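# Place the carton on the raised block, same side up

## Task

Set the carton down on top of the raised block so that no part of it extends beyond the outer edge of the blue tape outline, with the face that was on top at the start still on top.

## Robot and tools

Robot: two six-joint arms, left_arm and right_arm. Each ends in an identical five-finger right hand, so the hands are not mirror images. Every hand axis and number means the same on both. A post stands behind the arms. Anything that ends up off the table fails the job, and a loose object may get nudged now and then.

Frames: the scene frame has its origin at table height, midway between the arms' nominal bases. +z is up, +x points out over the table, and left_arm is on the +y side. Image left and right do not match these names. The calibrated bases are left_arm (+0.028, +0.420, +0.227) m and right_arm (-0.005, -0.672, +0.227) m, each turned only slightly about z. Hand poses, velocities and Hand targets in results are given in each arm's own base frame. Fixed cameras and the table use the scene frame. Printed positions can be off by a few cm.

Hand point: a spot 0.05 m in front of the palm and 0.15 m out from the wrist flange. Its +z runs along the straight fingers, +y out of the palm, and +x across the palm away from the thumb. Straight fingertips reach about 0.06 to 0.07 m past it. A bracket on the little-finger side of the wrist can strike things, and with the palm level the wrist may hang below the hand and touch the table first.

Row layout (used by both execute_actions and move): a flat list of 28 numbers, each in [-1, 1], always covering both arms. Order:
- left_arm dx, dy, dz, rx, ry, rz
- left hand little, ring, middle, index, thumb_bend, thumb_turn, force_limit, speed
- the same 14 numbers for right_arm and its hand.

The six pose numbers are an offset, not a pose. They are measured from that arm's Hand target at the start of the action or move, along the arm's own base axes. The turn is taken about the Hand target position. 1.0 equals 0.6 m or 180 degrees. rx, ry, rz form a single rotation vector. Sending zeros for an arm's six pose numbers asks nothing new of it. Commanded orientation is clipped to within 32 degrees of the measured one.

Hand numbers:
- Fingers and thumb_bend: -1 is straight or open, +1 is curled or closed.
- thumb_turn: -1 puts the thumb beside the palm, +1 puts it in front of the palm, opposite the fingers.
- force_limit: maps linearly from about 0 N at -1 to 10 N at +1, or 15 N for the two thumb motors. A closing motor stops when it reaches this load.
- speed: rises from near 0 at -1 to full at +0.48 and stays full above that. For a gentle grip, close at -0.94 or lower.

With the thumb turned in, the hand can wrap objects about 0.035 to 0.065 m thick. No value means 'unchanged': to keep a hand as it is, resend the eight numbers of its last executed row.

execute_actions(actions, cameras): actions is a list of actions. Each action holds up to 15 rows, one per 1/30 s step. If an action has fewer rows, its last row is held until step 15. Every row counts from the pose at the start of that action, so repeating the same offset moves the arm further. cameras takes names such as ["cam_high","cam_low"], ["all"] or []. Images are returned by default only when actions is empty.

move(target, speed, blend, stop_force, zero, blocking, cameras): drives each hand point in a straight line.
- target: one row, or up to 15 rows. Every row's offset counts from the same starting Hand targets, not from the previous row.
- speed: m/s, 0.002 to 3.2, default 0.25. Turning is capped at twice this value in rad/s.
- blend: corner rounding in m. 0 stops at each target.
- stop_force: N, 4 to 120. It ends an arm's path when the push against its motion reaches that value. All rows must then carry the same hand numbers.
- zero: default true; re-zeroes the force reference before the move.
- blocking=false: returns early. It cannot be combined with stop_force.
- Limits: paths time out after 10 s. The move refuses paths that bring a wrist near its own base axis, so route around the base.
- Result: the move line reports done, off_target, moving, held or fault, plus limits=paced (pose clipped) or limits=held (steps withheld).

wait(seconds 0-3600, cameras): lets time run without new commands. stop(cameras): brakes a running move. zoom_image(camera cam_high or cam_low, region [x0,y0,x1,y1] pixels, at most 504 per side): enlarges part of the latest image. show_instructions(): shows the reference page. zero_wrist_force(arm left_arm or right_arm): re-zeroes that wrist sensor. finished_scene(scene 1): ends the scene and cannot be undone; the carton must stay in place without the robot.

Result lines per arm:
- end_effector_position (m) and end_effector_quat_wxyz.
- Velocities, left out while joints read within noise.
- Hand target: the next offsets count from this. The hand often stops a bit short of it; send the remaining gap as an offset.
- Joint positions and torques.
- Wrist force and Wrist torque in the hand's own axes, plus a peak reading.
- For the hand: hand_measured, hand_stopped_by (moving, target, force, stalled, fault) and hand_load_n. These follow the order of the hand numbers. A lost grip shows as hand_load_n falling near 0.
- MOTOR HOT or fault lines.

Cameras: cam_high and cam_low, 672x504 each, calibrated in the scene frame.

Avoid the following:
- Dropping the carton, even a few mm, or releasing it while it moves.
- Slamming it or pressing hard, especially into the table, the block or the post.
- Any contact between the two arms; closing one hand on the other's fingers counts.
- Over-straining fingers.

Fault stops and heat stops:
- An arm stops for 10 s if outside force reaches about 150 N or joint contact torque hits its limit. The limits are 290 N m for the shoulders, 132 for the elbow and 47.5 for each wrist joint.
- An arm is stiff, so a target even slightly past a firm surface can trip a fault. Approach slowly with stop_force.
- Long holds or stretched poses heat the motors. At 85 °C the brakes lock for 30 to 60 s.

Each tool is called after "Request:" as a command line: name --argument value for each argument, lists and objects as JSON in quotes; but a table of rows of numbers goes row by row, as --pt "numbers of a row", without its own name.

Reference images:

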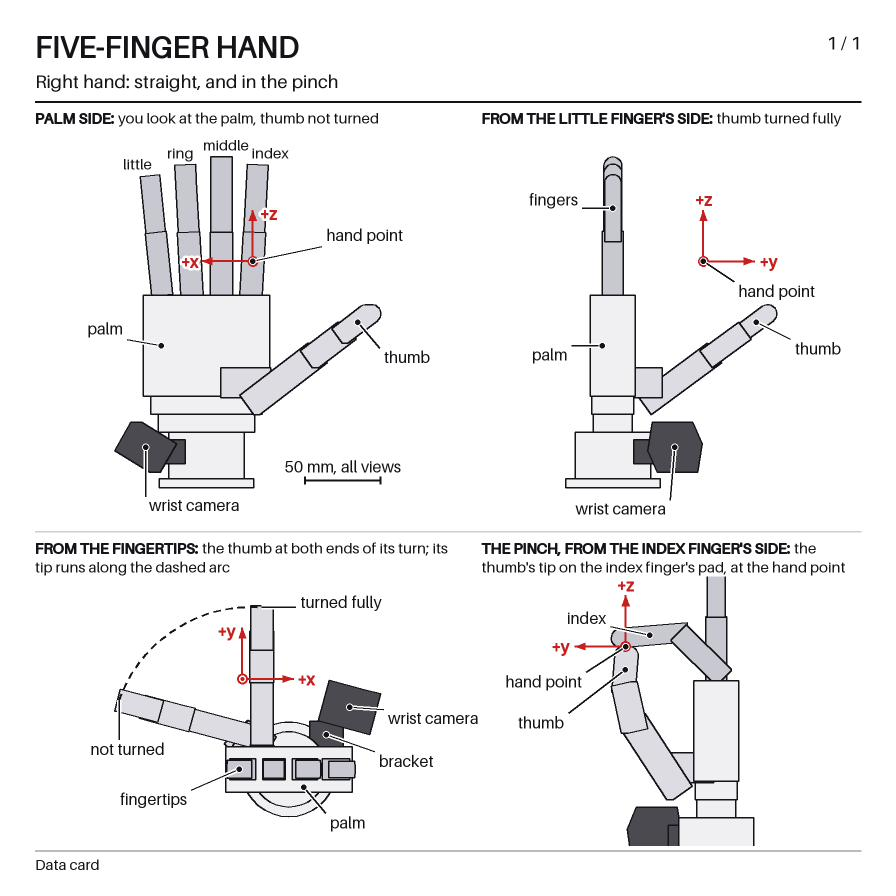

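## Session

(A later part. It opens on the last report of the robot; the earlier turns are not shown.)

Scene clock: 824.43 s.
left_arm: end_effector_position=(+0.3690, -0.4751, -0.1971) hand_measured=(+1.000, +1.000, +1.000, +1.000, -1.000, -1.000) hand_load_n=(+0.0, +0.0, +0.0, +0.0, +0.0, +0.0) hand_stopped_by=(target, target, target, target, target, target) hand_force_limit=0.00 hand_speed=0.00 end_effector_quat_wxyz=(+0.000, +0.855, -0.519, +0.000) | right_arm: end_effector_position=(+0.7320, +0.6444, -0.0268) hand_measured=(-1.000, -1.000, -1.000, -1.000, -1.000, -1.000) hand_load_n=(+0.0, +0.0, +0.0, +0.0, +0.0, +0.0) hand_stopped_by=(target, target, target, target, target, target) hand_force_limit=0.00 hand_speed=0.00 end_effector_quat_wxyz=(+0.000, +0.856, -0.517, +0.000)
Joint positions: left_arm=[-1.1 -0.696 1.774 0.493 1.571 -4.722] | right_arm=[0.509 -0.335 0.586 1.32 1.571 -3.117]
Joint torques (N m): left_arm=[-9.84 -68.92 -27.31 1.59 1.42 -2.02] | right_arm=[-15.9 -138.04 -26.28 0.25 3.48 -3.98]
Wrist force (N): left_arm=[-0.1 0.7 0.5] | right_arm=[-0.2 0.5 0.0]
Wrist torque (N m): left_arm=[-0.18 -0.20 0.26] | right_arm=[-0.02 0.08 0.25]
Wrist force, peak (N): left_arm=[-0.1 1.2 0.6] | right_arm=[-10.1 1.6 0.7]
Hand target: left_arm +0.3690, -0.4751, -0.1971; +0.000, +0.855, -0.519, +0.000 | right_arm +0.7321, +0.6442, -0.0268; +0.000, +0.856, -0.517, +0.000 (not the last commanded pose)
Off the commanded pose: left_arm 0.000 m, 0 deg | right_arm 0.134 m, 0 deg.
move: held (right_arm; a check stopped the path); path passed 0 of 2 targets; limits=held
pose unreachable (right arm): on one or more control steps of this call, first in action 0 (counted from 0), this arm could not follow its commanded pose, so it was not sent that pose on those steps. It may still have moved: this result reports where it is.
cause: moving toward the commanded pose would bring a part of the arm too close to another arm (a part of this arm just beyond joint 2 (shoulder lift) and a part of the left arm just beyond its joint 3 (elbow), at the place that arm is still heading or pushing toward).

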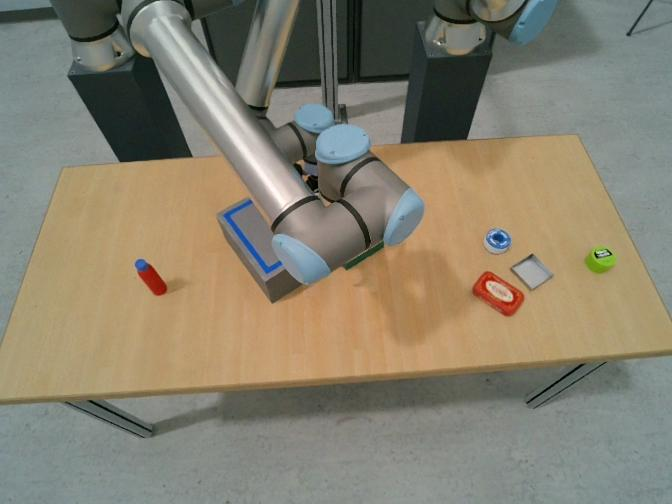

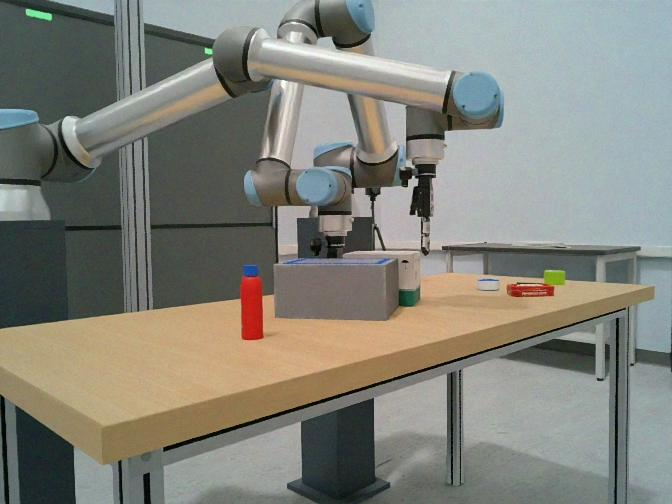

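Request:
move --pt "0 0 0 0 0 0 1 1 1 1 -1 -1 0 0 -0.0458 -0.2143 0.1333 0 0 -0.5 -1 -1 -1 -1 -1 -1 0 0" --pt "0.1923 0.1 0 0 0 0 1 1 1 1 -1 -1 0 0 -0.0458 -0.2143 0.1333 0 0 -0.5 -1 -1 -1 -1 -1 -1 0 0" --pt "0.1479 0.0768 0 0 0 0 1 1 1 1 -1 -1 0 0 -0.0458 -0.2143 0.1333 0 0 -0.5 -1 -1 -1 -1 -1 -1 0 0" --pt "0.1479 0.0768 0.4 0 0 0 1 1 1 1 -1 -1 0 0 -0.0458 -0.2143 0.1333 0 0 -0.5 -1 -1 -1 -1 -1 -1 0 0" --speed '[0.4, 0.1, 0.2, 0.3]' --blend '[0.0, 0, 0.01,0]' --cameras '["all"]'

Request:
zoom_image --camera "cam_high" --region '[290, 160, 430, 300]'

Scene clock: 930.80 s.
left_arm: end_effector_position=(+0.4610, -0.4271, -0.1798) hand_measured=(+1.000, +1.000, +1.000, +1.000, -1.000, -1.000) hand_load_n=(+0.0, +0.5, +0.0, +0.0, +0.0, +0.0) hand_stopped_by=(target, target, target, target, target, target) hand_force_limit=0.00 hand_speed=0.00 end_effector_quat_wxyz=(+0.000, +0.855, -0.519, +0.000) | right_arm: end_effector_position=(+0.7046, +0.5156, +0.0532) hand_measured=(-1.000, -1.000, -1.000, -1.000, -1.000, -1.000) hand_load_n=(+0.0, +0.0, +0.0, +0.0, +0.0, +0.5) hand_stopped_by=(target, target, target, target, target, target) hand_force_limit=0.00 hand_speed=0.00 end_effector_quat_wxyz=(+0.000, -0.240, +0.971, +0.000)
Joint positions: left_arm=[-0.938 -0.691 1.7 0.562 1.571 -4.56] | right_arm=[0.356 -0.766 1.288 1.049 1.571 -1.699]
Joint torques (N m): left_arm=[9.78 -73.25 -30.22 1.5 0.08 2.3] | right_arm=[-10.71 -111.98 -17.08 1.18 3.43 4.32]
Wrist force (N): left_arm=[-0.6 0.5 -0.3] | right_arm=[1.1 0.9 -0.5]
Wrist torque (N m): left_arm=[-0.15 -0.10 -0.11] | right_arm=[0.12 -0.14 0.23]
Wrist force, peak (N): left_arm=[0.7 0.8 -8.2] | right_arm=[1.2 0.8 -0.9]
Hand target: left_arm +0.4610, -0.4271, -0.1800; +0.000, +0.855, -0.519, +0.000 (not the last commanded pose) | right_arm +0.7046, +0.5156, +0.0532; +0.000, -0.240, +0.971, +0.000
Off the commanded pose: left_arm 0.223 m, 0 deg | right_arm 0.000 m, 0 deg.
move: held (left_arm; a check stopped the path); path passed 3 of 4 targets; limits=held
pose unreachable (left arm): on one or more control steps of this call, first in action 0 (counted from 0), this arm could not follow its commanded pose, so it was not sent that pose on those steps. It may still have moved: this result reports where it is.
cause: moving toward the commanded pose would bring a part of the arm too close to another arm (a part of this arm just beyond joint 3 (elbow) and a part of the right arm just beyond its joint 6 (wrist 3), along the way the arms are being sent, or toward where that arm still pushes).

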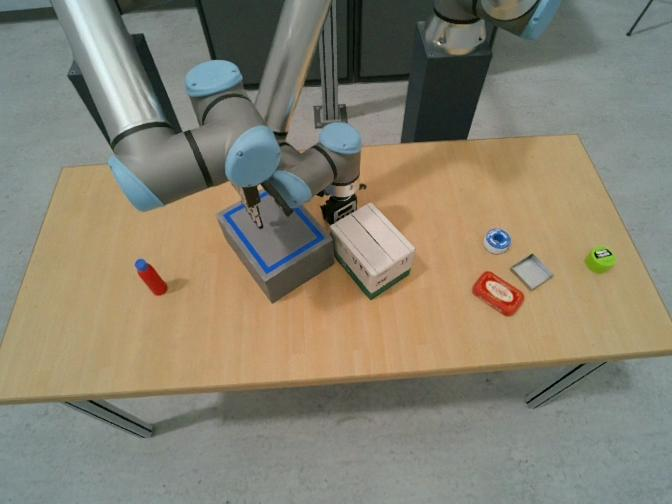

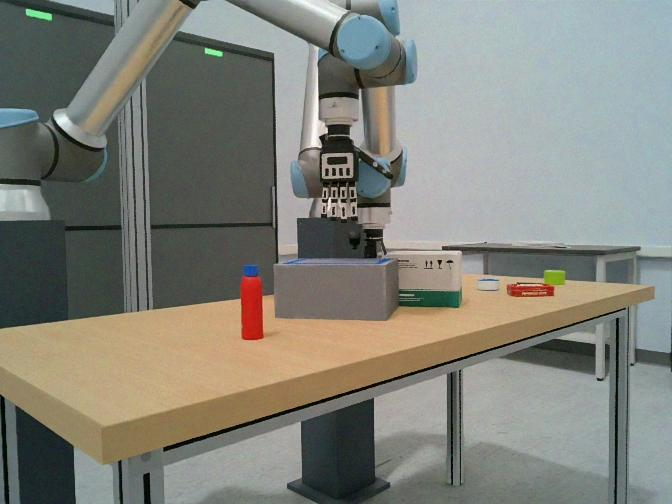

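Scaled by 3.600 from the camera's image (finer frame: 960x720).

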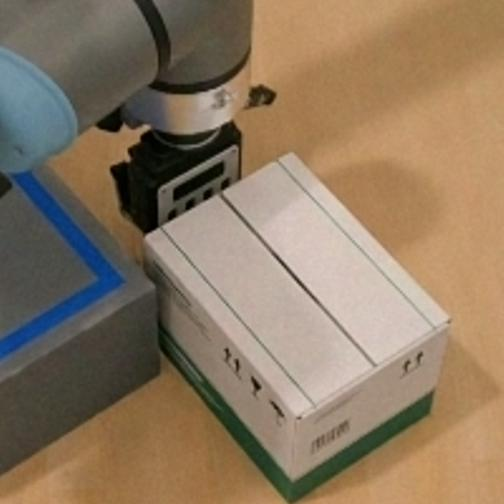

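Request:
move --pt "0 0 0 0 0 0 1 1 1 1 -1 -1 0 0 -0.133 -0.28 0.083 0 0 0 -1 -1 -1 -1 -1 -1 0 0" --pt "-0.02 0.133 0.3 0 0 -0.25 1 1 1 1 -1 -1 0 0 -0.133 -0.28 0.083 0 0 0 -1 -1 -1 -1 -1 -1 0 0" --pt "0.08 0.27 0.45 0 0 -0.6 1 1 1 1 -1 -1 0 0 -0.133 -0.28 0.083 0 0 0 -1 -1 -1 -1 -1 -1 0 0" --pt "0.15 0.36 0.55 0 0 -0.999 1 1 1 1 -1 -1 0 0 -0.133 -0.28 0.083 0 0 0 -1 -1 -1 -1 -1 -1 0 0" --pt "0.1753 0.4143 0.605 0 0 0.5 1 1 1 1 -1 -1 0 0 -0.133 -0.28 0.083 0 0 0 -1 -1 -1 -1 -1 -1 0 0" --speed '[0.4, 0.6, 0.7, 0.7, 0.7]' --blend '[0.0, 0.05, 0.05, 0.05, 0]' --cameras '["all"]'

Scene clock: 1034.17 s.
left_arm: end_effector_position=(+0.5662, -0.1785, +0.1830) hand_measured=(+1.000, +1.000, +1.000, +1.000, -1.000, -1.000) hand_load_n=(+0.5, +0.0, +0.0, +0.0, +0.0, +0.0) hand_stopped_by=(target, target, target, target, target, target) hand_force_limit=0.00 hand_speed=0.00 end_effector_quat_wxyz=(+0.000, +0.971, +0.238, +0.000) | right_arm: end_effector_position=(+0.6248, +0.3476, +0.1030) hand_measured=(-1.000, -1.000, -1.000, -1.000, -1.000, -1.000) hand_load_n=(+0.0, +0.0, +0.0, +0.0, +0.0, +0.0) hand_stopped_by=(target, target, target, target, target, target) hand_force_limit=0.00 hand_speed=0.00 end_effector_quat_wxyz=(+0.000, -0.240, +0.971, +0.000)
Joint positions: left_arm=[-0.5 -1.254 1.833 0.992 1.571 0.59] | right_arm=[0.164 -1.024 1.647 0.947 1.571 -1.891]
Joint torques (N m): left_arm=[11.48 -43.06 -43.48 6.61 1.83 2.32] | right_arm=[-15.46 -89.67 -14.79 0.63 -2.14 -4.42]
Wrist force (N): left_arm=[-0.1 0.7 0.7] | right_arm=[0.6 0.4 -0.5]
Wrist torque (N m): left_arm=[-0.14 -0.27 0.05] | right_arm=[0.03 -0.12 0.33]
Wrist force, peak (N): left_arm=[-0.3 0.6 1.4] | right_arm=[2.2 -0.2 -0.7]
Hand target: left_arm +0.5662, -0.1785, +0.1830; +0.000, +0.971, +0.238, +0.000 | right_arm +0.6248, +0.3476, +0.1030; +0.000, -0.240, +0.971, +0.000
Off the commanded pose: left_arm 0.000 m, 0 deg | right_arm 0.000 m, 0 deg.
move: done

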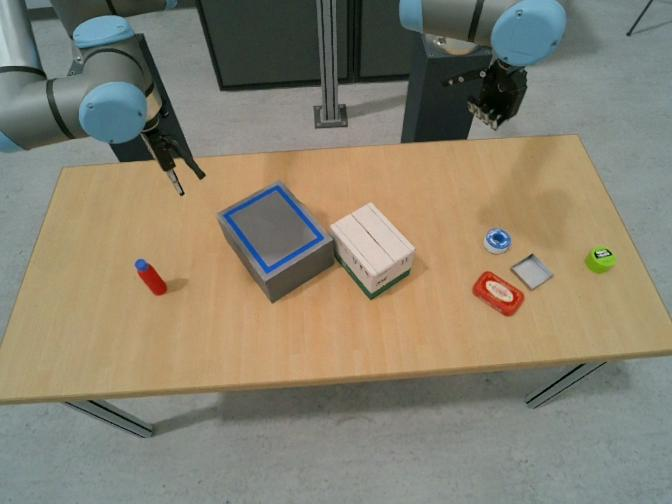

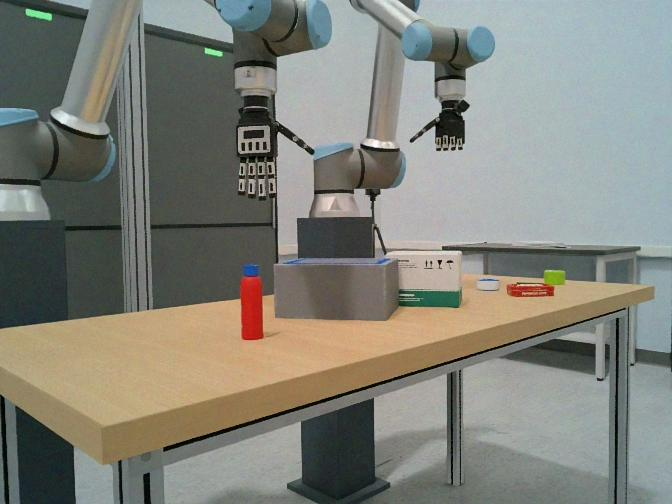

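Request:
move --pt "0.1039 0.1902 0.0048 0.1341 -0.0733 0 1 1 1 1 -1 -1 0 0 0 0 0 0 0 0 -1 -1 -1 -1 -1 -1 0 0" --pt "0.1949 0.3568 0.1092 0.2682 -0.1465 0 1 1 1 1 -1 -1 0 0 0 0 0 0 0 0 -1 -1 -1 -1 -1 -1 0 0" --pt "0.3894 0.2505 0.2458 0.1435 -0.3405 0.1198 1 1 1 1 -1 -1 0 0 0 0 0 0 0 0 -1 -1 -1 -1 -1 -1 0 0" --pt "0.4421 0.2218 0.4992 -0.0103 -0.5159 0.2383 1 1 1 1 -1 -1 0 0 0 0 0 0 0 0 -1 -1 -1 -1 -1 -1 0 0" --pt "0.3222 0.2873 0.7208 -0.197 -0.6663 0.3535 1 1 1 1 -1 -1 0 0 0 0 0 0 0 0 -1 -1 -1 -1 -1 -1 0 0" --pt "0.0998 0.4087 0.7808 -0.4248 -0.7776 0.4612 1 1 1 1 -1 -1 0 0 0 0 0 0 0 0 -1 -1 -1 -1 -1 -1 0 0" --speed 0.5 --blend '[0.03,0.03,0.03,0.03,0.03,0]' --cameras '["cam_low"]'

Scene clock: 1060.07 s.
left_arm: end_effector_position=(+0.6261, +0.0667, +0.6514) hand_measured=(+1.000, +1.000, +1.000, +1.000, -1.000, -1.000) hand_load_n=(+0.0, +0.0, +0.0, +0.0, +0.0, +0.0) hand_stopped_by=(target, target, target, target, target, target) hand_force_limit=0.00 hand_speed=0.00 end_effector_quat_wxyz=(+0.598, -0.108, +0.449, +0.655) | right_arm: end_effector_position=(+0.6248, +0.3476, +0.1030) hand_measured=(-1.000, -1.000, -1.000, -1.000, -1.000, -1.000) hand_load_n=(+0.0, +0.0, +0.0, +0.0, +0.0, +0.0) hand_stopped_by=(target, target, target, target, target, target) hand_force_limit=0.00 hand_speed=0.00 end_effector_quat_wxyz=(+0.000, -0.240, +0.971, +0.000)
Joint positions: left_arm=[-0.501 -1.616 2.259 -2.209 0.612 0.589] | right_arm=[0.164 -1.024 1.647 0.947 1.571 -1.891]
Joint torques (N m): left_arm=[-9.77 -17.97 -50.51 -6.67 3.46 2.24] | right_arm=[-11.79 -94.32 -15.34 0.43 -1.82 -4.22]
Wrist force (N): left_arm=[0.6 1.5 -3.6] | right_arm=[0.4 0.9 -0.2]
Wrist torque (N m): left_arm=[0.50 -0.01 -0.05] | right_arm=[0.08 -0.09 0.33]
Wrist force, peak (N): left_arm=[0.4 1.1 -4.4] | right_arm=[0.6 1.1 -0.9]
Hand target: left_arm +0.6261, +0.0667, +0.6514; +0.598, -0.108, +0.449, +0.655 | right_arm +0.6248, +0.3476, +0.1030; +0.000, -0.240, +0.971, +0.000
Off the commanded pose: left_arm 0.000 m, 0 deg | right_arm 0.000 m, 0 deg.
move: done

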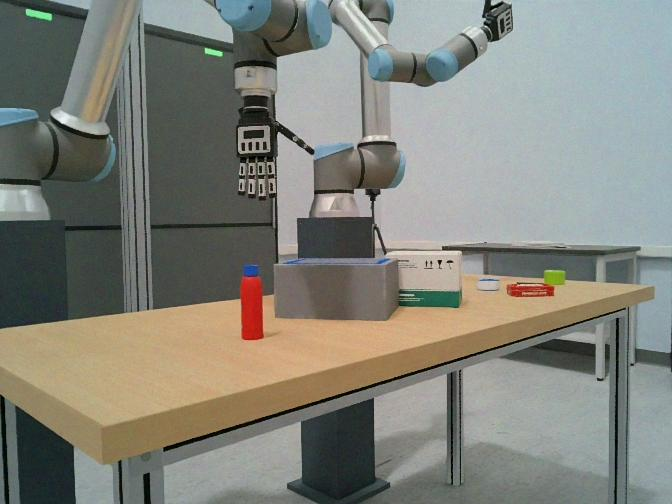

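Request:
move --pt "0.0462 0.0845 -0.1257 -0.0975 0.0533 0 1 1 1 1 -1 -1 0 0 0 0 0 0 0 0 -1 -1 -1 -1 -1 -1 0 0" --pt "0.0607 0.1112 -0.199 -0.1463 0.0799 0 1 1 1 1 -1 -1 0 0 0 0 0 0 0 0 -1 -1 -1 -1 -1 -1 0 0" --pt "0.069 0.1262 -0.2765 -0.195 0.1065 0 1 1 1 1 -1 -1 0 0 0 0 0 0 0 0 -1 -1 -1 -1 -1 -1 0 0" --pt "0.0706 0.1293 -0.356 -0.2438 0.1332 0 1 1 1 1 -1 -1 0 0 0 0 0 0 0 0 -1 -1 -1 -1 -1 -1 0 0" --pt "0.0606 0.111 -0.473 -0.3169 0.1731 0 1 1 1 1 -1 -1 0 0 0 0 0 0 0 0 -1 -1 -1 -1 -1 -1 0 0" --pt "-0.0002 -0.0003 -0.672 -0.4632 0.253 0 1 1 1 1 -1 -1 0 0 0 0 0 0 0 0 -1 -1 -1 -1 -1 -1 0 0" --pt "-0.1004 -0.1839 -0.7808 -0.6094 0.3329 0 1 1 1 1 -1 -1 0 0 0 0 0 0 0 0 -1 -1 -1 -1 -1 -1 0 0" --speed 0.9 --blend '[0.02,0.02,0.02,0.02,0.03,0.03,0]' --cameras '["all"]'

Scene clock: 1083.83 s.
left_arm: end_effector_position=(+0.5659, -0.0436, +0.1830) hand_measured=(+1.000, +1.000, +1.000, +1.000, -1.000, -1.000) hand_load_n=(+0.0, +0.0, +0.0, +0.0, +0.0, +0.0) hand_stopped_by=(target, target, target, target, target, target) hand_force_limit=0.00 hand_speed=0.00 end_effector_quat_wxyz=(+0.001, -0.237, +0.972, +0.000) | right_arm: end_effector_position=(+0.6248, +0.3476, +0.1030) hand_measured=(-1.000, -1.000, -1.000, -1.000, -1.000, -1.000) hand_load_n=(+0.5, +0.0, +0.0, +0.0, +0.0, +0.0) hand_stopped_by=(target, target, target, target, target, target) hand_force_limit=0.00 hand_speed=0.00 end_effector_quat_wxyz=(+0.000, -0.240, +0.971, +0.000)
Joint positions: left_arm=[-0.501 -1.616 2.26 -2.217 -1.57 0.591] | right_arm=[0.164 -1.024 1.647 0.947 1.571 -1.891]
Joint torques (N m): left_arm=[11 -17.66 -27.31 -6.11 -3.12 2.19] | right_arm=[-13.74 -90.36 -16.12 0.47 -2.17 -4.58]
Wrist force (N): left_arm=[0.2 1.5 0.6] | right_arm=[0.1 0.8 -0.4]
Wrist torque (N m): left_arm=[0.00 -0.39 0.07] | right_arm=[0.09 -0.04 0.31]
Wrist force, peak (N): left_arm=[0.6 1.4 -4.1] | right_arm=[0.6 1.3 -0.5]
Hand target: left_arm +0.5658, -0.0437, +0.1830; +0.001, -0.237, +0.972, -0.001 | right_arm +0.6248, +0.3476, +0.1030; +0.000, -0.240, +0.971, +0.000
Off the commanded pose: left_arm 0.000 m, 0 deg | right_arm 0.000 m, 0 deg.
move: done

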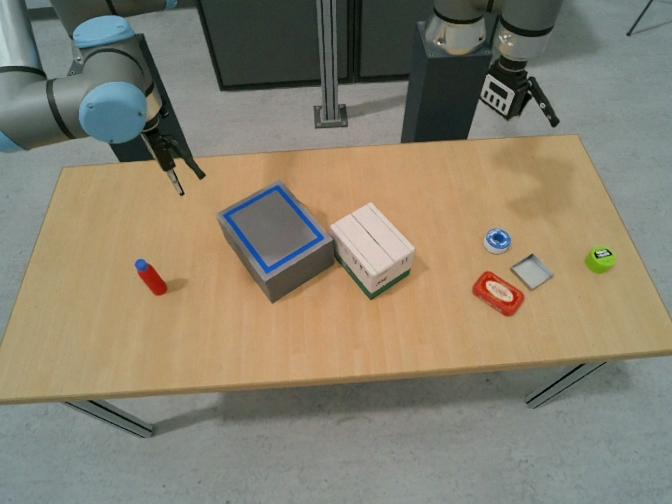

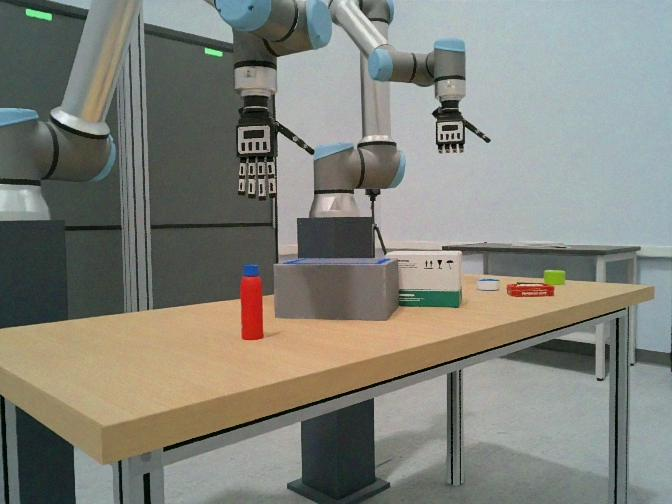

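Request:
move --pt "0.0643 -0.256 -0.35 0 0 0 1 1 1 1 -1 -1 0 0 0.3038 0.596 -0.1333 0 0 0 -1 -1 -1 -1 -1 -1 0 0" --pt "0.0643 -0.256 -0.6333 0 0 0 1 1 1 1 -1 -1 0 0 0.3038 0.596 -0.37 0 0 0 -1 -1 -1 -1 -1 -1 0 0" --speed '[0.4,0.2]' --blend '[0.01,0]' --cameras '["all"]'

Request:
zoom_image --camera "cam_high" --region '[290, 160, 430, 300]'

Request:
zoom_image --camera "cam_low" --region '[370, 190, 500, 320]'

Scene clock: 1108.90 s.
left_arm: end_effector_position=(+0.6044, -0.1973, -0.1969) hand_measured=(+1.000, +1.000, +1.000, +1.000, -1.000, -1.000) hand_load_n=(+0.0, +0.0, +0.0, +0.0, +0.0, +0.0) hand_stopped_by=(target, target, target, target, target, target) hand_force_limit=0.00 hand_speed=0.00 end_effector_quat_wxyz=(+0.001, -0.237, +0.972, -0.001) | right_arm: end_effector_position=(+0.8071, +0.7052, -0.1189) hand_measured=(-1.000, -1.000, -1.000, -1.000, -1.000, -1.000) hand_load_n=(+0.0, +0.0, +0.0, +0.0, +0.0, +0.0) hand_stopped_by=(target, target, target, target, target, target) hand_force_limit=0.00 hand_speed=0.00 end_effector_quat_wxyz=(+0.000, -0.240, +0.971, +0.000)
Joint positions: left_arm=[-0.68 -0.829 2.22 -2.964 -1.569 0.412] | right_arm=[0.498 -0.252 0.581 1.241 1.571 -1.556]
Joint torques (N m): left_arm=[10.16 -53.48 -22.02 -6.49 1.56 2.41] | right_arm=[11.32 -114.03 -48.32 1.1 2.96 4.35]
Wrist force (N): left_arm=[-0.5 1.4 0.5] | right_arm=[0.3 0.3 -0.2]
Wrist torque (N m): left_arm=[-0.10 -0.14 0.16] | right_arm=[-0.02 0.07 0.15]
Wrist force, peak (N): left_arm=[0.2 2.4 -0.5] | right_arm=[1.8 -0.5 -0.9]
Hand target: left_arm +0.6044, -0.1973, -0.1970; +0.001, -0.237, +0.972, -0.001 | right_arm +0.8071, +0.7052, -0.1190; +0.000, -0.240, +0.971, +0.000
Off the commanded pose: left_arm 0.000 m, 0 deg | right_arm 0.000 m, 0 deg.
move: done

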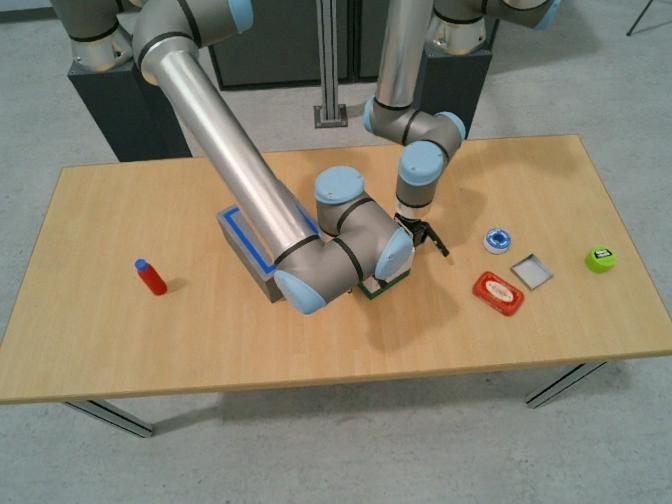

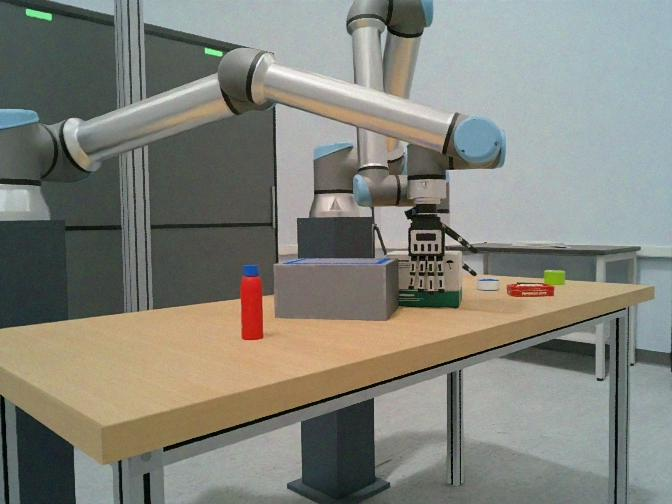

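Scaled by 3.600 from the camera's image (finer frame: 960x720).

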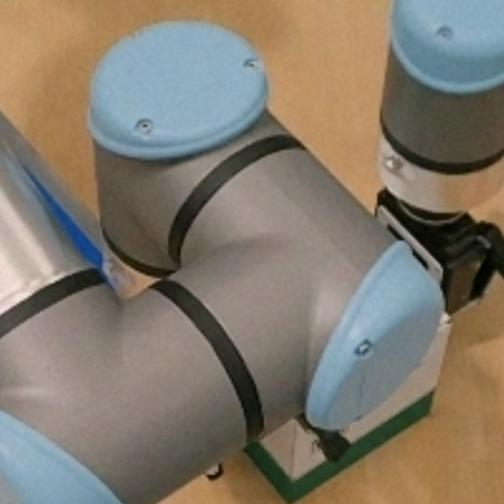

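Scaled by 3.877 from the camera's image (finer frame: 960x720).

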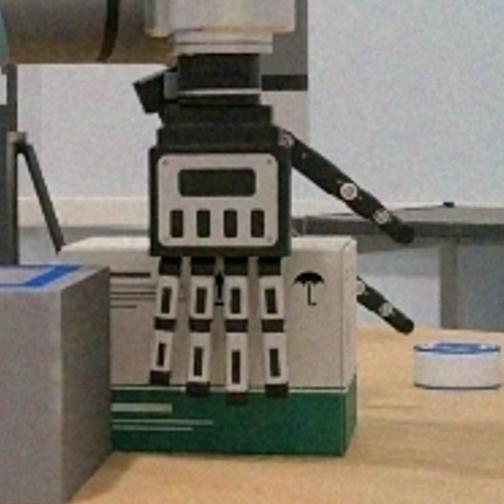

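Request:
zero_wrist_force --arm "left_arm"

Request:
zero_wrist_force --arm "right_arm"

Request:
move --target '[0.0254, -0.0488, 0, 0, 0, 0, 1, 1, 1, 1, -1, -1, 0, 0, -0.0217, 0.0413, 0, 0, 0, 0, -1, -1, -1, -1, -1, -1, 0, 0]' --speed 0.04 --stop_force 6

Wrist force sensor zeroed.

Wrist force sensor zeroed.

Scene clock: 1118.83 s.
left_arm: end_effector_position=(+0.6187, -0.2248, -0.1970) hand_measured=(+1.000, +1.000, +1.000, +1.000, -1.000, -1.000) hand_load_n=(+0.0, +0.5, +0.0, +0.0, +0.0, +0.0) hand_stopped_by=(target, target, target, target, target, target) hand_force_limit=0.00 hand_speed=0.00 end_effector_quat_wxyz=(+0.001, -0.237, +0.972, -0.001) | right_arm: end_effector_position=(+0.7948, +0.7286, -0.1190) hand_measured=(-1.000, -1.000, -1.000, -1.000, -1.000, -1.000) hand_load_n=(+0.0, +0.0, +0.0, +0.0, +0.0, +0.0) hand_stopped_by=(target, target, target, target, target, target) hand_force_limit=0.00 hand_speed=0.00 end_effector_quat_wxyz=(+0.000, -0.240, +0.971, +0.000)
Joint positions: left_arm=[-0.699 -0.819 2.173 -2.928 -1.569 0.393] | right_arm=[0.524 -0.236 0.55 1.258 1.571 -1.53]
Joint torques (N m): left_arm=[8.33 -99.61 -3.28 -5.64 -3.31 2.38] | right_arm=[-9.55 -139.46 -21.11 1.01 -2.43 -4.74]
Wrist force (N, zeroed by zero_wrist_force): left_arm=[0.0 2.7 0.6] | right_arm=[-0.5 -3.6 0.0]
Wrist torque (N m, zeroed by zero_wrist_force): left_arm=[-0.03 -0.04 0.06] | right_arm=[-0.04 -0.01 0.02]
Wrist force, peak (N, zeroed by zero_wrist_force): left_arm=[-0.7 18.8 -3.4] | right_arm=[0.2 -18.4 -2.4]
Hand target: left_arm +0.6187, -0.2248, -0.1970; +0.001, -0.237, +0.972, -0.001 (not the last commanded pose) | right_arm +0.7948, +0.7286, -0.1190; +0.000, -0.240, +0.971, +0.000 (not the last commanded pose)
Off the commanded pose: left_arm 0.002 m, 0 deg | right_arm 0.002 m, 0 deg.
move: contact (left_arm, right_arm)

Request:
move --target '[0.0031, -0.0059, 0, 0, 0, 0, 1, 1, 1, 1, -1, -1, 0, 0, -0.0031, 0.0059, 0, 0, 0, 0, -1, -1, -1, -1, -1, -1, 0, 0]' --speed 0.004 --stop_force 12 --zero false --cameras '["all"]'

Scene clock: 1126.77 s.
left_arm: end_effector_position=(+0.6188, -0.2251, -0.1970) hand_measured=(+1.000, +1.000, +1.000, +1.000, -1.000, -1.000) hand_load_n=(+0.0, +0.0, +0.0, +0.0, +0.0, +0.0) hand_stopped_by=(target, target, target, target, target, target) hand_force_limit=0.00 hand_speed=0.00 end_effector_quat_wxyz=(+0.001, -0.237, +0.972, -0.001) | right_arm: end_effector_position=(+0.7947, +0.7289, -0.1190) hand_measured=(-1.000, -1.000, -1.000, -1.000, -1.000, -1.000) hand_load_n=(+0.0, +0.0, +0.0, +0.0, -0.5, +0.0) hand_stopped_by=(target, target, target, target, target, target) hand_force_limit=0.00 hand_speed=0.00 end_effector_quat_wxyz=(+0.000, -0.240, +0.971, +0.000)
Joint positions: left_arm=[-0.699 -0.819 2.172 -2.927 -1.569 0.393] | right_arm=[0.524 -0.236 0.549 1.258 1.571 -1.53]
Joint torques (N m): left_arm=[5.39 -80.6 -10.27 -8.24 -2.8 1.17] | right_arm=[1.64 -137.45 -20.93 0.89 -5.74 -4.23]
Wrist force (N, zeroed by zero_wrist_force): left_arm=[-0.8 12.6 -0.4] | right_arm=[-0.5 -14.0 -2.1]
Wrist torque (N m, zeroed by zero_wrist_force): left_arm=[0.73 0.00 0.15] | right_arm=[-0.17 0.00 -0.22]
Wrist force, peak (N, zeroed by zero_wrist_force): left_arm=[0.1 17.7 -1.5] | right_arm=[1.1 -16.2 -0.5]
Hand target: left_arm +0.6188, -0.2251, -0.1970; +0.001, -0.237, +0.972, -0.001 (not the last commanded pose) | right_arm +0.7947, +0.7289, -0.1190; +0.000, -0.240, +0.971, +0.000 (not the last commanded pose)
Off the commanded pose: left_arm 0.004 m, 0 deg | right_arm 0.004 m, 0 deg.
move: contact (left_arm, right_arm)

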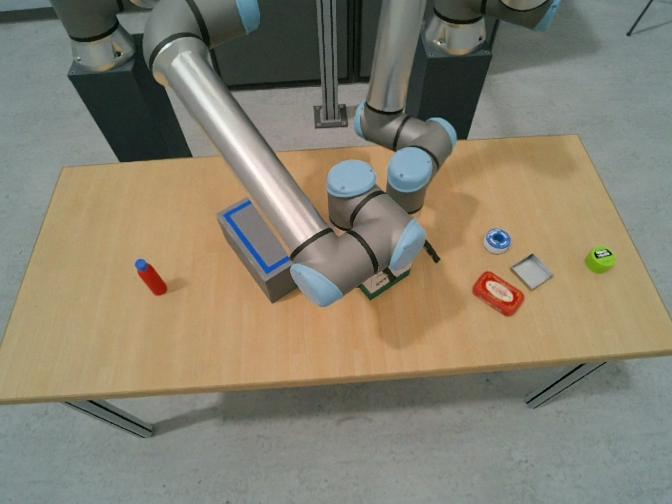

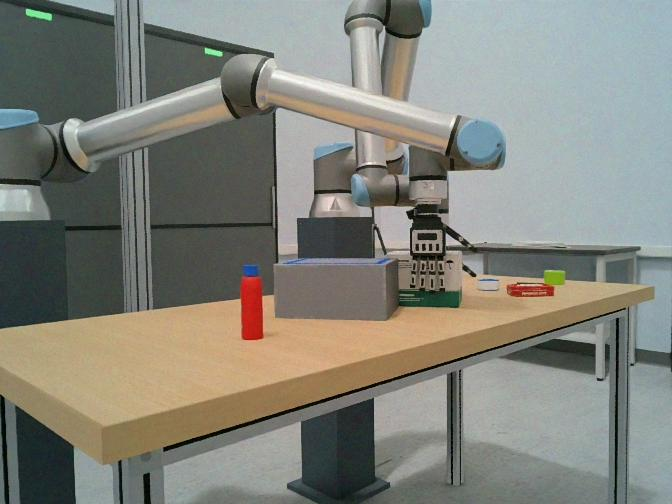

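Request:
move --target '[0, 0, 0.01, 0, 0, 0, 1, 1, 1, 1, -1, -1, 0, 0, 0, 0, 0.01, 0, 0, 0, -1, -1, -1, -1, -1, -1, 0, 0]' --speed 0.02 --cameras '["cam_low"]'

Request:
zoom_image --camera "cam_low" --region '[370, 190, 500, 320]'

Scene clock: 1132.70 s.
left_arm: end_effector_position=(+0.6188, -0.2251, -0.1911) hand_measured=(+1.000, +1.000, +1.000, +1.000, -1.000, -1.000) hand_load_n=(+0.0, +0.0, +0.0, +0.5, -0.5, +0.0) hand_stopped_by=(target, target, target, target, target, target) hand_force_limit=0.00 hand_speed=0.00 end_effector_quat_wxyz=(+0.001, -0.237, +0.972, -0.001) | right_arm: end_effector_position=(+0.7947, +0.7289, -0.1132) hand_measured=(-1.000, -1.000, -1.000, -1.000, -1.000, -1.000) hand_load_n=(+0.0, +0.0, +0.0, +0.0, +0.0, +0.0) hand_stopped_by=(target, target, target, target, target, target) hand_force_limit=0.00 hand_speed=0.00 end_effector_quat_wxyz=(+0.000, -0.240, +0.971, +0.000)
Joint positions: left_arm=[-0.699 -0.83 2.174 -2.918 -1.569 0.393] | right_arm=[0.524 -0.242 0.55 1.262 1.571 -1.53]
Joint torques (N m): left_arm=[5.39 -98.35 -1.52 -0.97 -2.55 1.15] | right_arm=[2.78 -148.07 -20.28 6.85 2.8 -3.47]
Wrist force (N, zeroed by zero_wrist_force): left_arm=[0.1 -0.1 0.0] | right_arm=[0.1 0.1 0.2]
Wrist torque (N m, zeroed by zero_wrist_force): left_arm=[-0.07 -0.06 0.10] | right_arm=[0.03 -0.06 0.03]
Wrist force, peak (N, zeroed by zero_wrist_force): left_arm=[-0.6 12.8 0.2] | right_arm=[-0.8 -14.1 -2.3]
Hand target: left_arm +0.6188, -0.2251, -0.1910; +0.001, -0.237, +0.972, -0.001 | right_arm +0.7947, +0.7289, -0.1130; +0.000, -0.240, +0.971, +0.000
Off the commanded pose: left_arm 0.000 m, 0 deg | right_arm 0.000 m, 0 deg.
move: done

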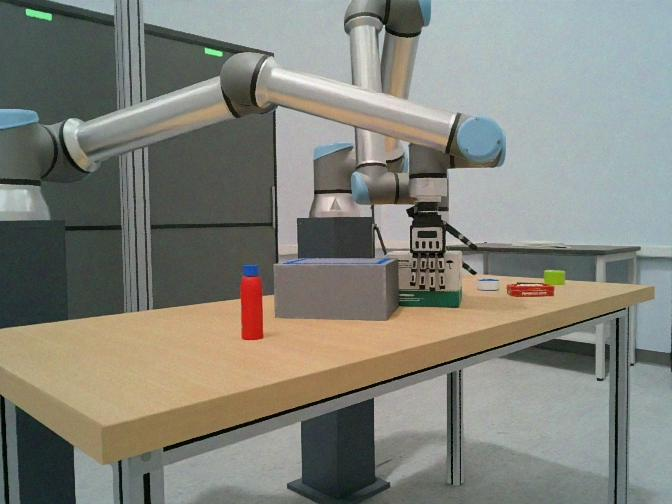

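Scaled by 3.877 from the camera's image (finer frame: 960x720).

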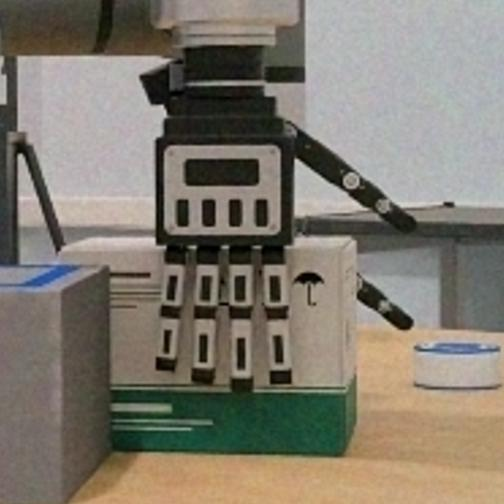

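Request:
move --target '[0.00077, -0.00148, 0, 0, 0, 0, 1, 1, 1, 1, -1, -1, 0, 0, -0.00077, 0.00148, 0, 0, 0, 0, -1, -1, -1, -1, -1, -1, 0, 0]' --speed 0.005

Scene clock: 1142.57 s.
left_arm: end_effector_position=(+0.6193, -0.2259, -0.1909) hand_measured=(+1.000, +1.000, +1.000, +1.000, -1.000, -1.000) hand_load_n=(+0.5, +0.5, +0.0, +0.0, +0.0, +0.0) hand_stopped_by=(target, target, target, target, target, target) hand_force_limit=0.00 hand_speed=0.00 end_effector_quat_wxyz=(+0.001, -0.237, +0.972, -0.001) | right_arm: end_effector_position=(+0.7942, +0.7297, -0.1130) hand_measured=(-1.000, -1.000, -1.000, -1.000, -1.000, -1.000) hand_load_n=(+0.0, +0.0, +0.0, +0.0, +0.0, +0.0) hand_stopped_by=(target, target, target, target, target, target) hand_force_limit=0.00 hand_speed=0.00 end_effector_quat_wxyz=(+0.000, -0.240, +0.971, +0.000)
Joint positions: left_arm=[-0.7 -0.83 2.173 -2.917 -1.569 0.393] | right_arm=[0.525 -0.242 0.549 1.263 1.571 -1.529]
Joint torques (N m): left_arm=[-10.7 -57.83 -25.22 -1.24 -2.45 -2.25] | right_arm=[14.42 -119.76 -47.3 7.59 2.49 3.64]
Wrist force (N, zeroed by zero_wrist_force): left_arm=[-0.1 1.5 -0.5] | right_arm=[0.1 0.4 0.0]
Wrist torque (N m, zeroed by zero_wrist_force): left_arm=[0.03 -0.02 0.18] | right_arm=[0.09 -0.04 0.03]
Wrist force, peak (N, zeroed by zero_wrist_force): left_arm=[-0.1 1.5 -0.5] | right_arm=[-0.2 0.5 -0.6]
Hand target: left_arm +0.6193, -0.2260, -0.1910; +0.001, -0.237, +0.972, -0.001 | right_arm +0.7942, +0.7297, -0.1130; +0.000, -0.240, +0.971, +0.000
Off the commanded pose: left_arm 0.000 m, 0 deg | right_arm 0.000 m, 0 deg.
move: done

Request:
move --target '[0.00077, -0.00148, 0, 0, 0, 0, 1, 1, 1, 1, -1, -1, 0, 0, -0.00077, 0.00148, 0, 0, 0, 0, -1, -1, -1, -1, -1, -1, 0, 0]' --speed 0.005

Scene clock: 1147.00 s.
left_arm: end_effector_position=(+0.6197, -0.2268, -0.1910) hand_measured=(+1.000, +1.000, +1.000, +1.000, -1.000, -1.000) hand_load_n=(+0.0, +0.0, +0.0, +0.0, -0.5, +0.0) hand_stopped_by=(target, target, target, target, target, target) hand_force_limit=0.00 hand_speed=0.00 end_effector_quat_wxyz=(+0.001, -0.237, +0.972, -0.001) | right_arm: end_effector_position=(+0.7938, +0.7306, -0.1130) hand_measured=(-1.000, -1.000, -1.000, -1.000, -1.000, -1.000) hand_load_n=(+0.0, +0.0, +0.0, +0.0, +0.0, +0.0) hand_stopped_by=(target, target, target, target, target, target) hand_force_limit=0.00 hand_speed=0.00 end_effector_quat_wxyz=(+0.000, -0.240, +0.971, +0.000)
Joint positions: left_arm=[-0.7 -0.829 2.172 -2.915 -1.569 0.392] | right_arm=[0.526 -0.241 0.548 1.264 1.571 -1.528]
Joint torques (N m): left_arm=[-10.16 -58.32 -25.11 -1.26 -1.79 -2.24] | right_arm=[13.69 -122.13 -49.1 7.76 3.12 4.4]
Wrist force (N, zeroed by zero_wrist_force): left_arm=[0.1 1.1 0.3] | right_arm=[0.2 0.1 -0.1]
Wrist torque (N m, zeroed by zero_wrist_force): left_arm=[-0.06 -0.07 0.18] | right_arm=[0.05 -0.06 0.03]
Wrist force, peak (N, zeroed by zero_wrist_force): left_arm=[0.2 1.3 -0.6] | right_arm=[-0.1 0.3 -0.6]
Hand target: left_arm +0.6198, -0.2268, -0.1910; +0.001, -0.237, +0.972, -0.001 | right_arm +0.7938, +0.7306, -0.1130; +0.000, -0.240, +0.971, +0.000
Off the commanded pose: left_arm 0.000 m, 0 deg | right_arm 0.000 m, 0 deg.
move: done

Request:
move --target '[0.0077, -0.0148, 0, 0, 0, 0, 1, 1, 1, 1, -1, -1, 0, 0, -0.0077, 0.0148, 0, 0, 0, 0, -1, -1, -1, -1, -1, -1, 0, 0]' --speed 0.005 --stop_force 8 --cameras '["all"]'

Scene clock: 1156.23 s.
left_arm: end_effector_position=(+0.6206, -0.2286, -0.1910) hand_measured=(+1.000, +1.000, +1.000, +1.000, -1.000, -1.000) hand_load_n=(+0.0, +0.0, +0.0, +0.0, +0.0, +0.0) hand_stopped_by=(target, target, target, target, target, target) hand_force_limit=0.00 hand_speed=0.00 end_effector_quat_wxyz=(+0.001, -0.237, +0.972, -0.001) | right_arm: end_effector_position=(+0.7929, +0.7324, -0.1130) hand_measured=(-1.000, -1.000, -1.000, -1.000, -1.000, -1.000) hand_load_n=(+0.0, +0.0, +0.0, +0.0, +0.0, +0.0) hand_stopped_by=(target, target, target, target, target, target) hand_force_limit=0.00 hand_speed=0.00 end_effector_quat_wxyz=(+0.000, -0.240, +0.971, +0.000)
Joint positions: left_arm=[-0.702 -0.829 2.168 -2.913 -1.569 0.391] | right_arm=[0.528 -0.24 0.545 1.265 1.571 -1.526]
Joint torques (N m): left_arm=[2.3 -93.7 -8.71 -7.79 -0.45 1.32] | right_arm=[0.11 -140.44 -21.04 1.3 -4.89 -4.34]
Wrist force (N, zeroed by zero_wrist_force): left_arm=[0.2 9.3 -0.4] | right_arm=[-1.8 -10.7 -1.5]
Wrist torque (N m, zeroed by zero_wrist_force): left_arm=[0.45 -0.05 0.22] | right_arm=[0.10 -0.01 -0.15]
Wrist force, peak (N, zeroed by zero_wrist_force): left_arm=[0.8 15.6 -1.8] | right_arm=[-0.3 -14.1 -0.7]
Hand target: left_arm +0.6206, -0.2286, -0.1910; +0.001, -0.237, +0.972, -0.001 (not the last commanded pose) | right_arm +0.7929, +0.7323, -0.1130; +0.000, -0.240, +0.971, +0.000 (not the last commanded pose)
Off the commanded pose: left_arm 0.008 m, 0 deg | right_arm 0.008 m, 0 deg.
move: contact (left_arm, right_arm)

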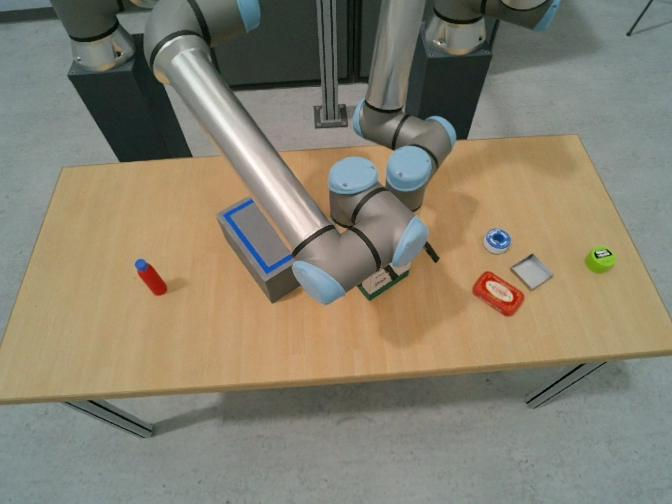

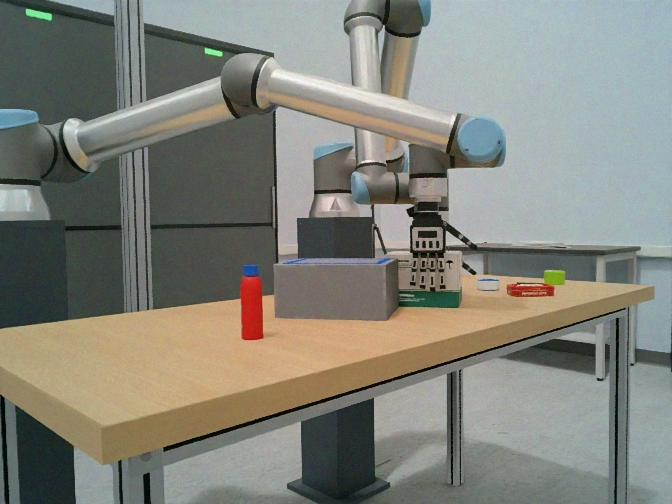

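Request:
zoom_image --camera "cam_low" --region '[370, 190, 500, 320]'

Request:
zoom_image --camera "cam_high" --region '[320, 190, 460, 330]'

Scaled by 3.877 from the camera's image (finer frame: 960x720).

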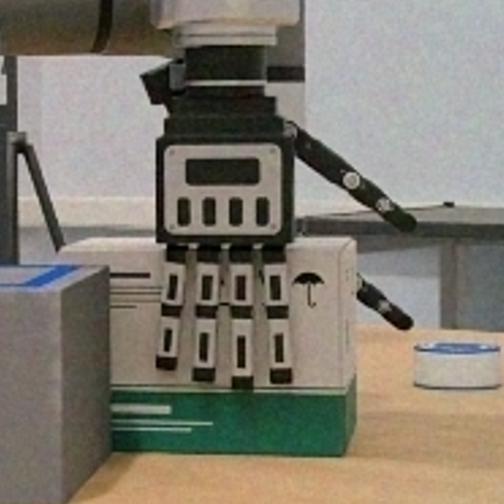

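Scaled by 3.600 from the camera's image (finer frame: 960x720).

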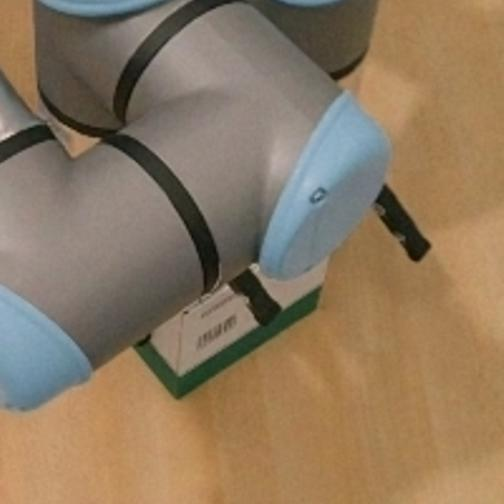

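Request:
move --target '[0.00077, -0.00148, 0, 0, 0, 0, 1, 1, 1, 1, -1, -1, 0, 0, -0.00077, 0.00148, 0, 0, 0, 0, -1, -1, -1, -1, -1, -1, 0, 0]' --speed 0.003

Scene clock: 1172.73 s.
left_arm: end_effector_position=(+0.6210, -0.2292, -0.1910) hand_measured=(+1.000, +1.000, +1.000, +1.000, -1.000, -1.000) hand_load_n=(+0.0, +0.0, +0.0, +0.0, +0.0, +0.0) hand_stopped_by=(target, target, target, target, target, target) hand_force_limit=0.00 hand_speed=0.00 end_effector_quat_wxyz=(+0.001, -0.237, +0.972, +0.000) | right_arm: end_effector_position=(+0.7926, +0.7329, -0.1130) hand_measured=(-1.000, -1.000, -1.000, -1.000, -1.000, -1.000) hand_load_n=(+0.0, +0.0, +0.0, +0.0, +0.0, +0.0) hand_stopped_by=(target, target, target, target, target, target) hand_force_limit=0.00 hand_speed=0.00 end_effector_quat_wxyz=(+0.000, -0.240, +0.971, +0.000)
Joint positions: left_arm=[-0.702 -0.828 2.167 -2.912 -1.569 0.39] | right_arm=[0.529 -0.239 0.544 1.266 1.571 -1.526]
Joint torques (N m): left_arm=[-30.99 -64.93 -55.78 -7.92 -1.59 -1.61] | right_arm=[58.41 -117.31 -46.19 6.03 -9.42 3.56]
Wrist force (N, zeroed by zero_wrist_force): left_arm=[-0.2 44.2 -9.3] | right_arm=[1.0 -42.1 -1.5]
Wrist torque (N m, zeroed by zero_wrist_force): left_arm=[3.65 0.22 0.93] | right_arm=[-0.09 0.04 -0.93]
Wrist force, peak (N, zeroed by zero_wrist_force): left_arm=[-0.2 44.2 -9.3] | right_arm=[1.0 -42.1 -1.5]
Hand target: left_arm +0.6211, -0.2294, -0.1910; +0.001, -0.237, +0.972, -0.001 | right_arm +0.7924, +0.7332, -0.1130; +0.000, -0.240, +0.971, +0.000
Off the commanded pose: left_arm 0.000 m, 0 deg | right_arm 0.000 m, 0 deg.
move: done

Request:
move --target '[0, 0, 0, 0, 0, 0, 1, 1, 1, 1, -1, -1, 0, 0, 0.00062, -0.0012, 0, 0, 0, 0, -1, -1, -1, -1, -1, -1, 0, 0]' --speed 0.003

Scene clock: 1178.20 s.
left_arm: end_effector_position=(+0.6211, -0.2295, -0.1910) hand_measured=(+1.000, +1.000, +1.000, +1.000, -1.000, -1.000) hand_load_n=(+0.0, +0.0, +0.0, +0.0, +0.0, +0.0) hand_stopped_by=(target, target, target, target, target, target) hand_force_limit=0.00 hand_speed=0.00 end_effector_quat_wxyz=(+0.001, -0.237, +0.972, -0.001) | right_arm: end_effector_position=(+0.7926, +0.7327, -0.1130) hand_measured=(-1.000, -1.000, -1.000, -1.000, -1.000, -1.000) hand_load_n=(+0.0, +0.0, +0.5, +0.0, +0.0, +0.5) hand_stopped_by=(target, target, target, target, target, target) hand_force_limit=0.00 hand_speed=0.00 end_effector_quat_wxyz=(+0.000, -0.240, +0.971, +0.000)
Joint positions: left_arm=[-0.702 -0.828 2.167 -2.912 -1.569 0.39] | right_arm=[0.529 -0.239 0.545 1.266 1.571 -1.526]
Joint torques (N m): left_arm=[-29.97 -70.52 -59.99 -14.75 -6.75 -1.66] | right_arm=[34.71 -136.63 -20.71 -0.17 -14.49 -4.07]
Wrist force (N, zeroed by zero_wrist_force): left_arm=[0.2 47.0 -3.1] | right_arm=[-0.6 -44.6 -4.5]
Wrist torque (N m, zeroed by zero_wrist_force): left_arm=[2.89 -0.01 1.03] | right_arm=[0.26 0.11 -0.96]
Wrist force, peak (N, zeroed by zero_wrist_force): left_arm=[-1.5 60.4 -12.1] | right_arm=[0.7 -59.5 -4.1]
Hand target: left_arm +0.6211, -0.2294, -0.1910; +0.001, -0.237, +0.972, -0.001 | right_arm +0.7928, +0.7325, -0.1130; +0.000, -0.240, +0.971, +0.000
Off the commanded pose: left_arm 0.000 m, 0 deg | right_arm 0.000 m, 0 deg.
move: done

Request:
wait --seconds 0.5

Scene clock: 1181.37 s.
left_arm: end_effector_position=(+0.6211, -0.2294, -0.1910) hand_measured=(+1.000, +1.000, +1.000, +1.000, -1.000, -1.000) hand_load_n=(+0.0, +0.0, +0.0, +0.0, +0.0, +0.0) hand_stopped_by=(target, target, target, target, target, target) hand_force_limit=0.00 hand_speed=0.00 end_effector_quat_wxyz=(+0.001, -0.237, +0.972, -0.001) | right_arm: end_effector_position=(+0.7928, +0.7325, -0.1130) hand_measured=(-1.000, -1.000, -1.000, -1.000, -1.000, -1.000) hand_load_n=(+0.0, +0.0, +0.0, +0.5, +0.0, +0.0) hand_stopped_by=(target, target, target, target, target, target) hand_force_limit=0.00 hand_speed=0.00 end_effector_quat_wxyz=(+0.000, -0.240, +0.971, +0.000)
Joint positions: left_arm=[-0.702 -0.828 2.167 -2.912 -1.569 0.39] | right_arm=[0.529 -0.239 0.545 1.265 1.571 -1.526]
Joint torques (N m): left_arm=[-14.01 -81.16 -33.21 -10.62 -1.5 -1.38] | right_arm=[31.5 -139.3 -22.66 0.17 -7.74 -4.36]
Wrist force (N, zeroed by zero_wrist_force): left_arm=[-0.2 39.5 2.2] | right_arm=[-0.1 -38.2 -3.0]
Wrist torque (N m, zeroed by zero_wrist_force): left_arm=[2.05 -0.08 0.77] | right_arm=[0.18 0.09 -0.74]
Wrist force, peak (N, zeroed by zero_wrist_force): left_arm=[0.5 46.6 -2.5] | right_arm=[-0.7 -44.1 -4.0]
Hand target: left_arm +0.6211, -0.2294, -0.1910; +0.001, -0.237, +0.972, -0.001 | right_arm +0.7928, +0.7325, -0.1130; +0.000, -0.240, +0.971, +0.000
Off the commanded pose: left_arm 0.000 m, 0 deg | right_arm 0.000 m, 0 deg.
wait: 0.50 s; at rest from the start

Request:
move --target '[0, 0, 0.0167, 0, 0, 0, 1, 1, 1, 1, -1, -1, 0, 0, 0, 0, 0.0167, 0, 0, 0, -1, -1, -1, -1, -1, -1, 0, 0]' --speed 0.02 --cameras '["cam_low"]'

Request:
zoom_image --camera "cam_low" --region '[370, 190, 500, 320]'

Scene clock: 1196.20 s.
left_arm: end_effector_position=(+0.6211, -0.2294, -0.1811) hand_measured=(+1.000, +1.000, +1.000, +1.000, -1.000, -1.000) hand_load_n=(+0.0, +0.0, +0.0, +0.0, +0.0, +0.0) hand_stopped_by=(target, target, target, target, target, target) hand_force_limit=0.00 hand_speed=0.00 end_effector_quat_wxyz=(+0.001, -0.237, +0.972, -0.001) | right_arm: end_effector_position=(+0.7928, +0.7325, -0.1031) hand_measured=(-1.000, -1.000, -1.000, -1.000, -1.000, -1.000) hand_load_n=(+0.0, +0.0, +0.0, +0.5, +0.0, +0.0) hand_stopped_by=(target, target, target, target, target, target) hand_force_limit=0.00 hand_speed=0.00 end_effector_quat_wxyz=(+0.000, -0.240, +0.971, +0.000)
Joint positions: left_arm=[-0.702 -0.847 2.17 -2.896 -1.569 0.39] | right_arm=[0.529 -0.249 0.546 1.273 1.571 -1.526]
Joint torques (N m): left_arm=[-13.97 -114.66 -32.24 -8.77 -1.71 -0.86] | right_arm=[24.95 -140.97 -21.9 7.54 -7.82 -4.07]
Wrist force (N, zeroed by zero_wrist_force): left_arm=[0.2 37.3 6.8] | right_arm=[-0.3 -37.2 0.4]
Wrist torque (N m, zeroed by zero_wrist_force): left_arm=[1.85 -0.26 0.88] | right_arm=[0.01 -0.13 -0.82]
Wrist force, peak (N, zeroed by zero_wrist_force): left_arm=[0.0 39.9 2.3] | right_arm=[0.2 -38.8 -3.1]
Hand target: left_arm +0.6211, -0.2294, -0.1810; +0.001, -0.237, +0.972, -0.001 | right_arm +0.7928, +0.7325, -0.1030; +0.000, -0.240, +0.971, +0.000
Off the commanded pose: left_arm 0.000 m, 0 deg | right_arm 0.000 m, 0 deg.
move: done

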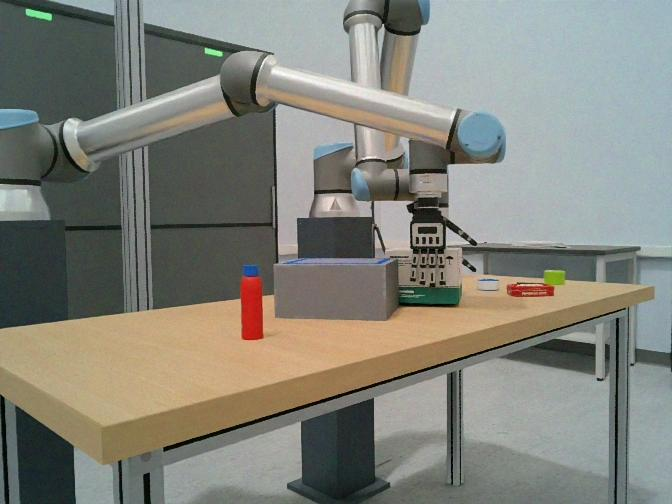

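Scaled by 3.877 from the camera's image (finer frame: 960x720).

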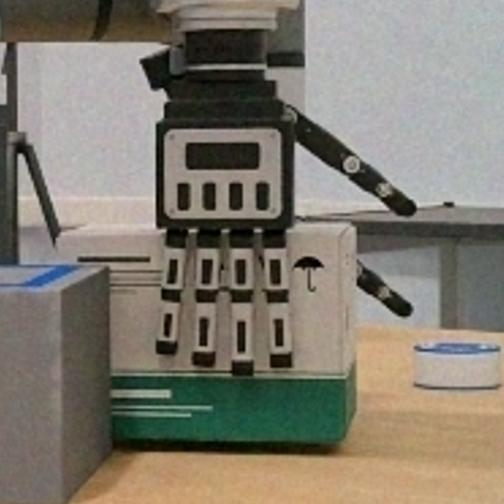

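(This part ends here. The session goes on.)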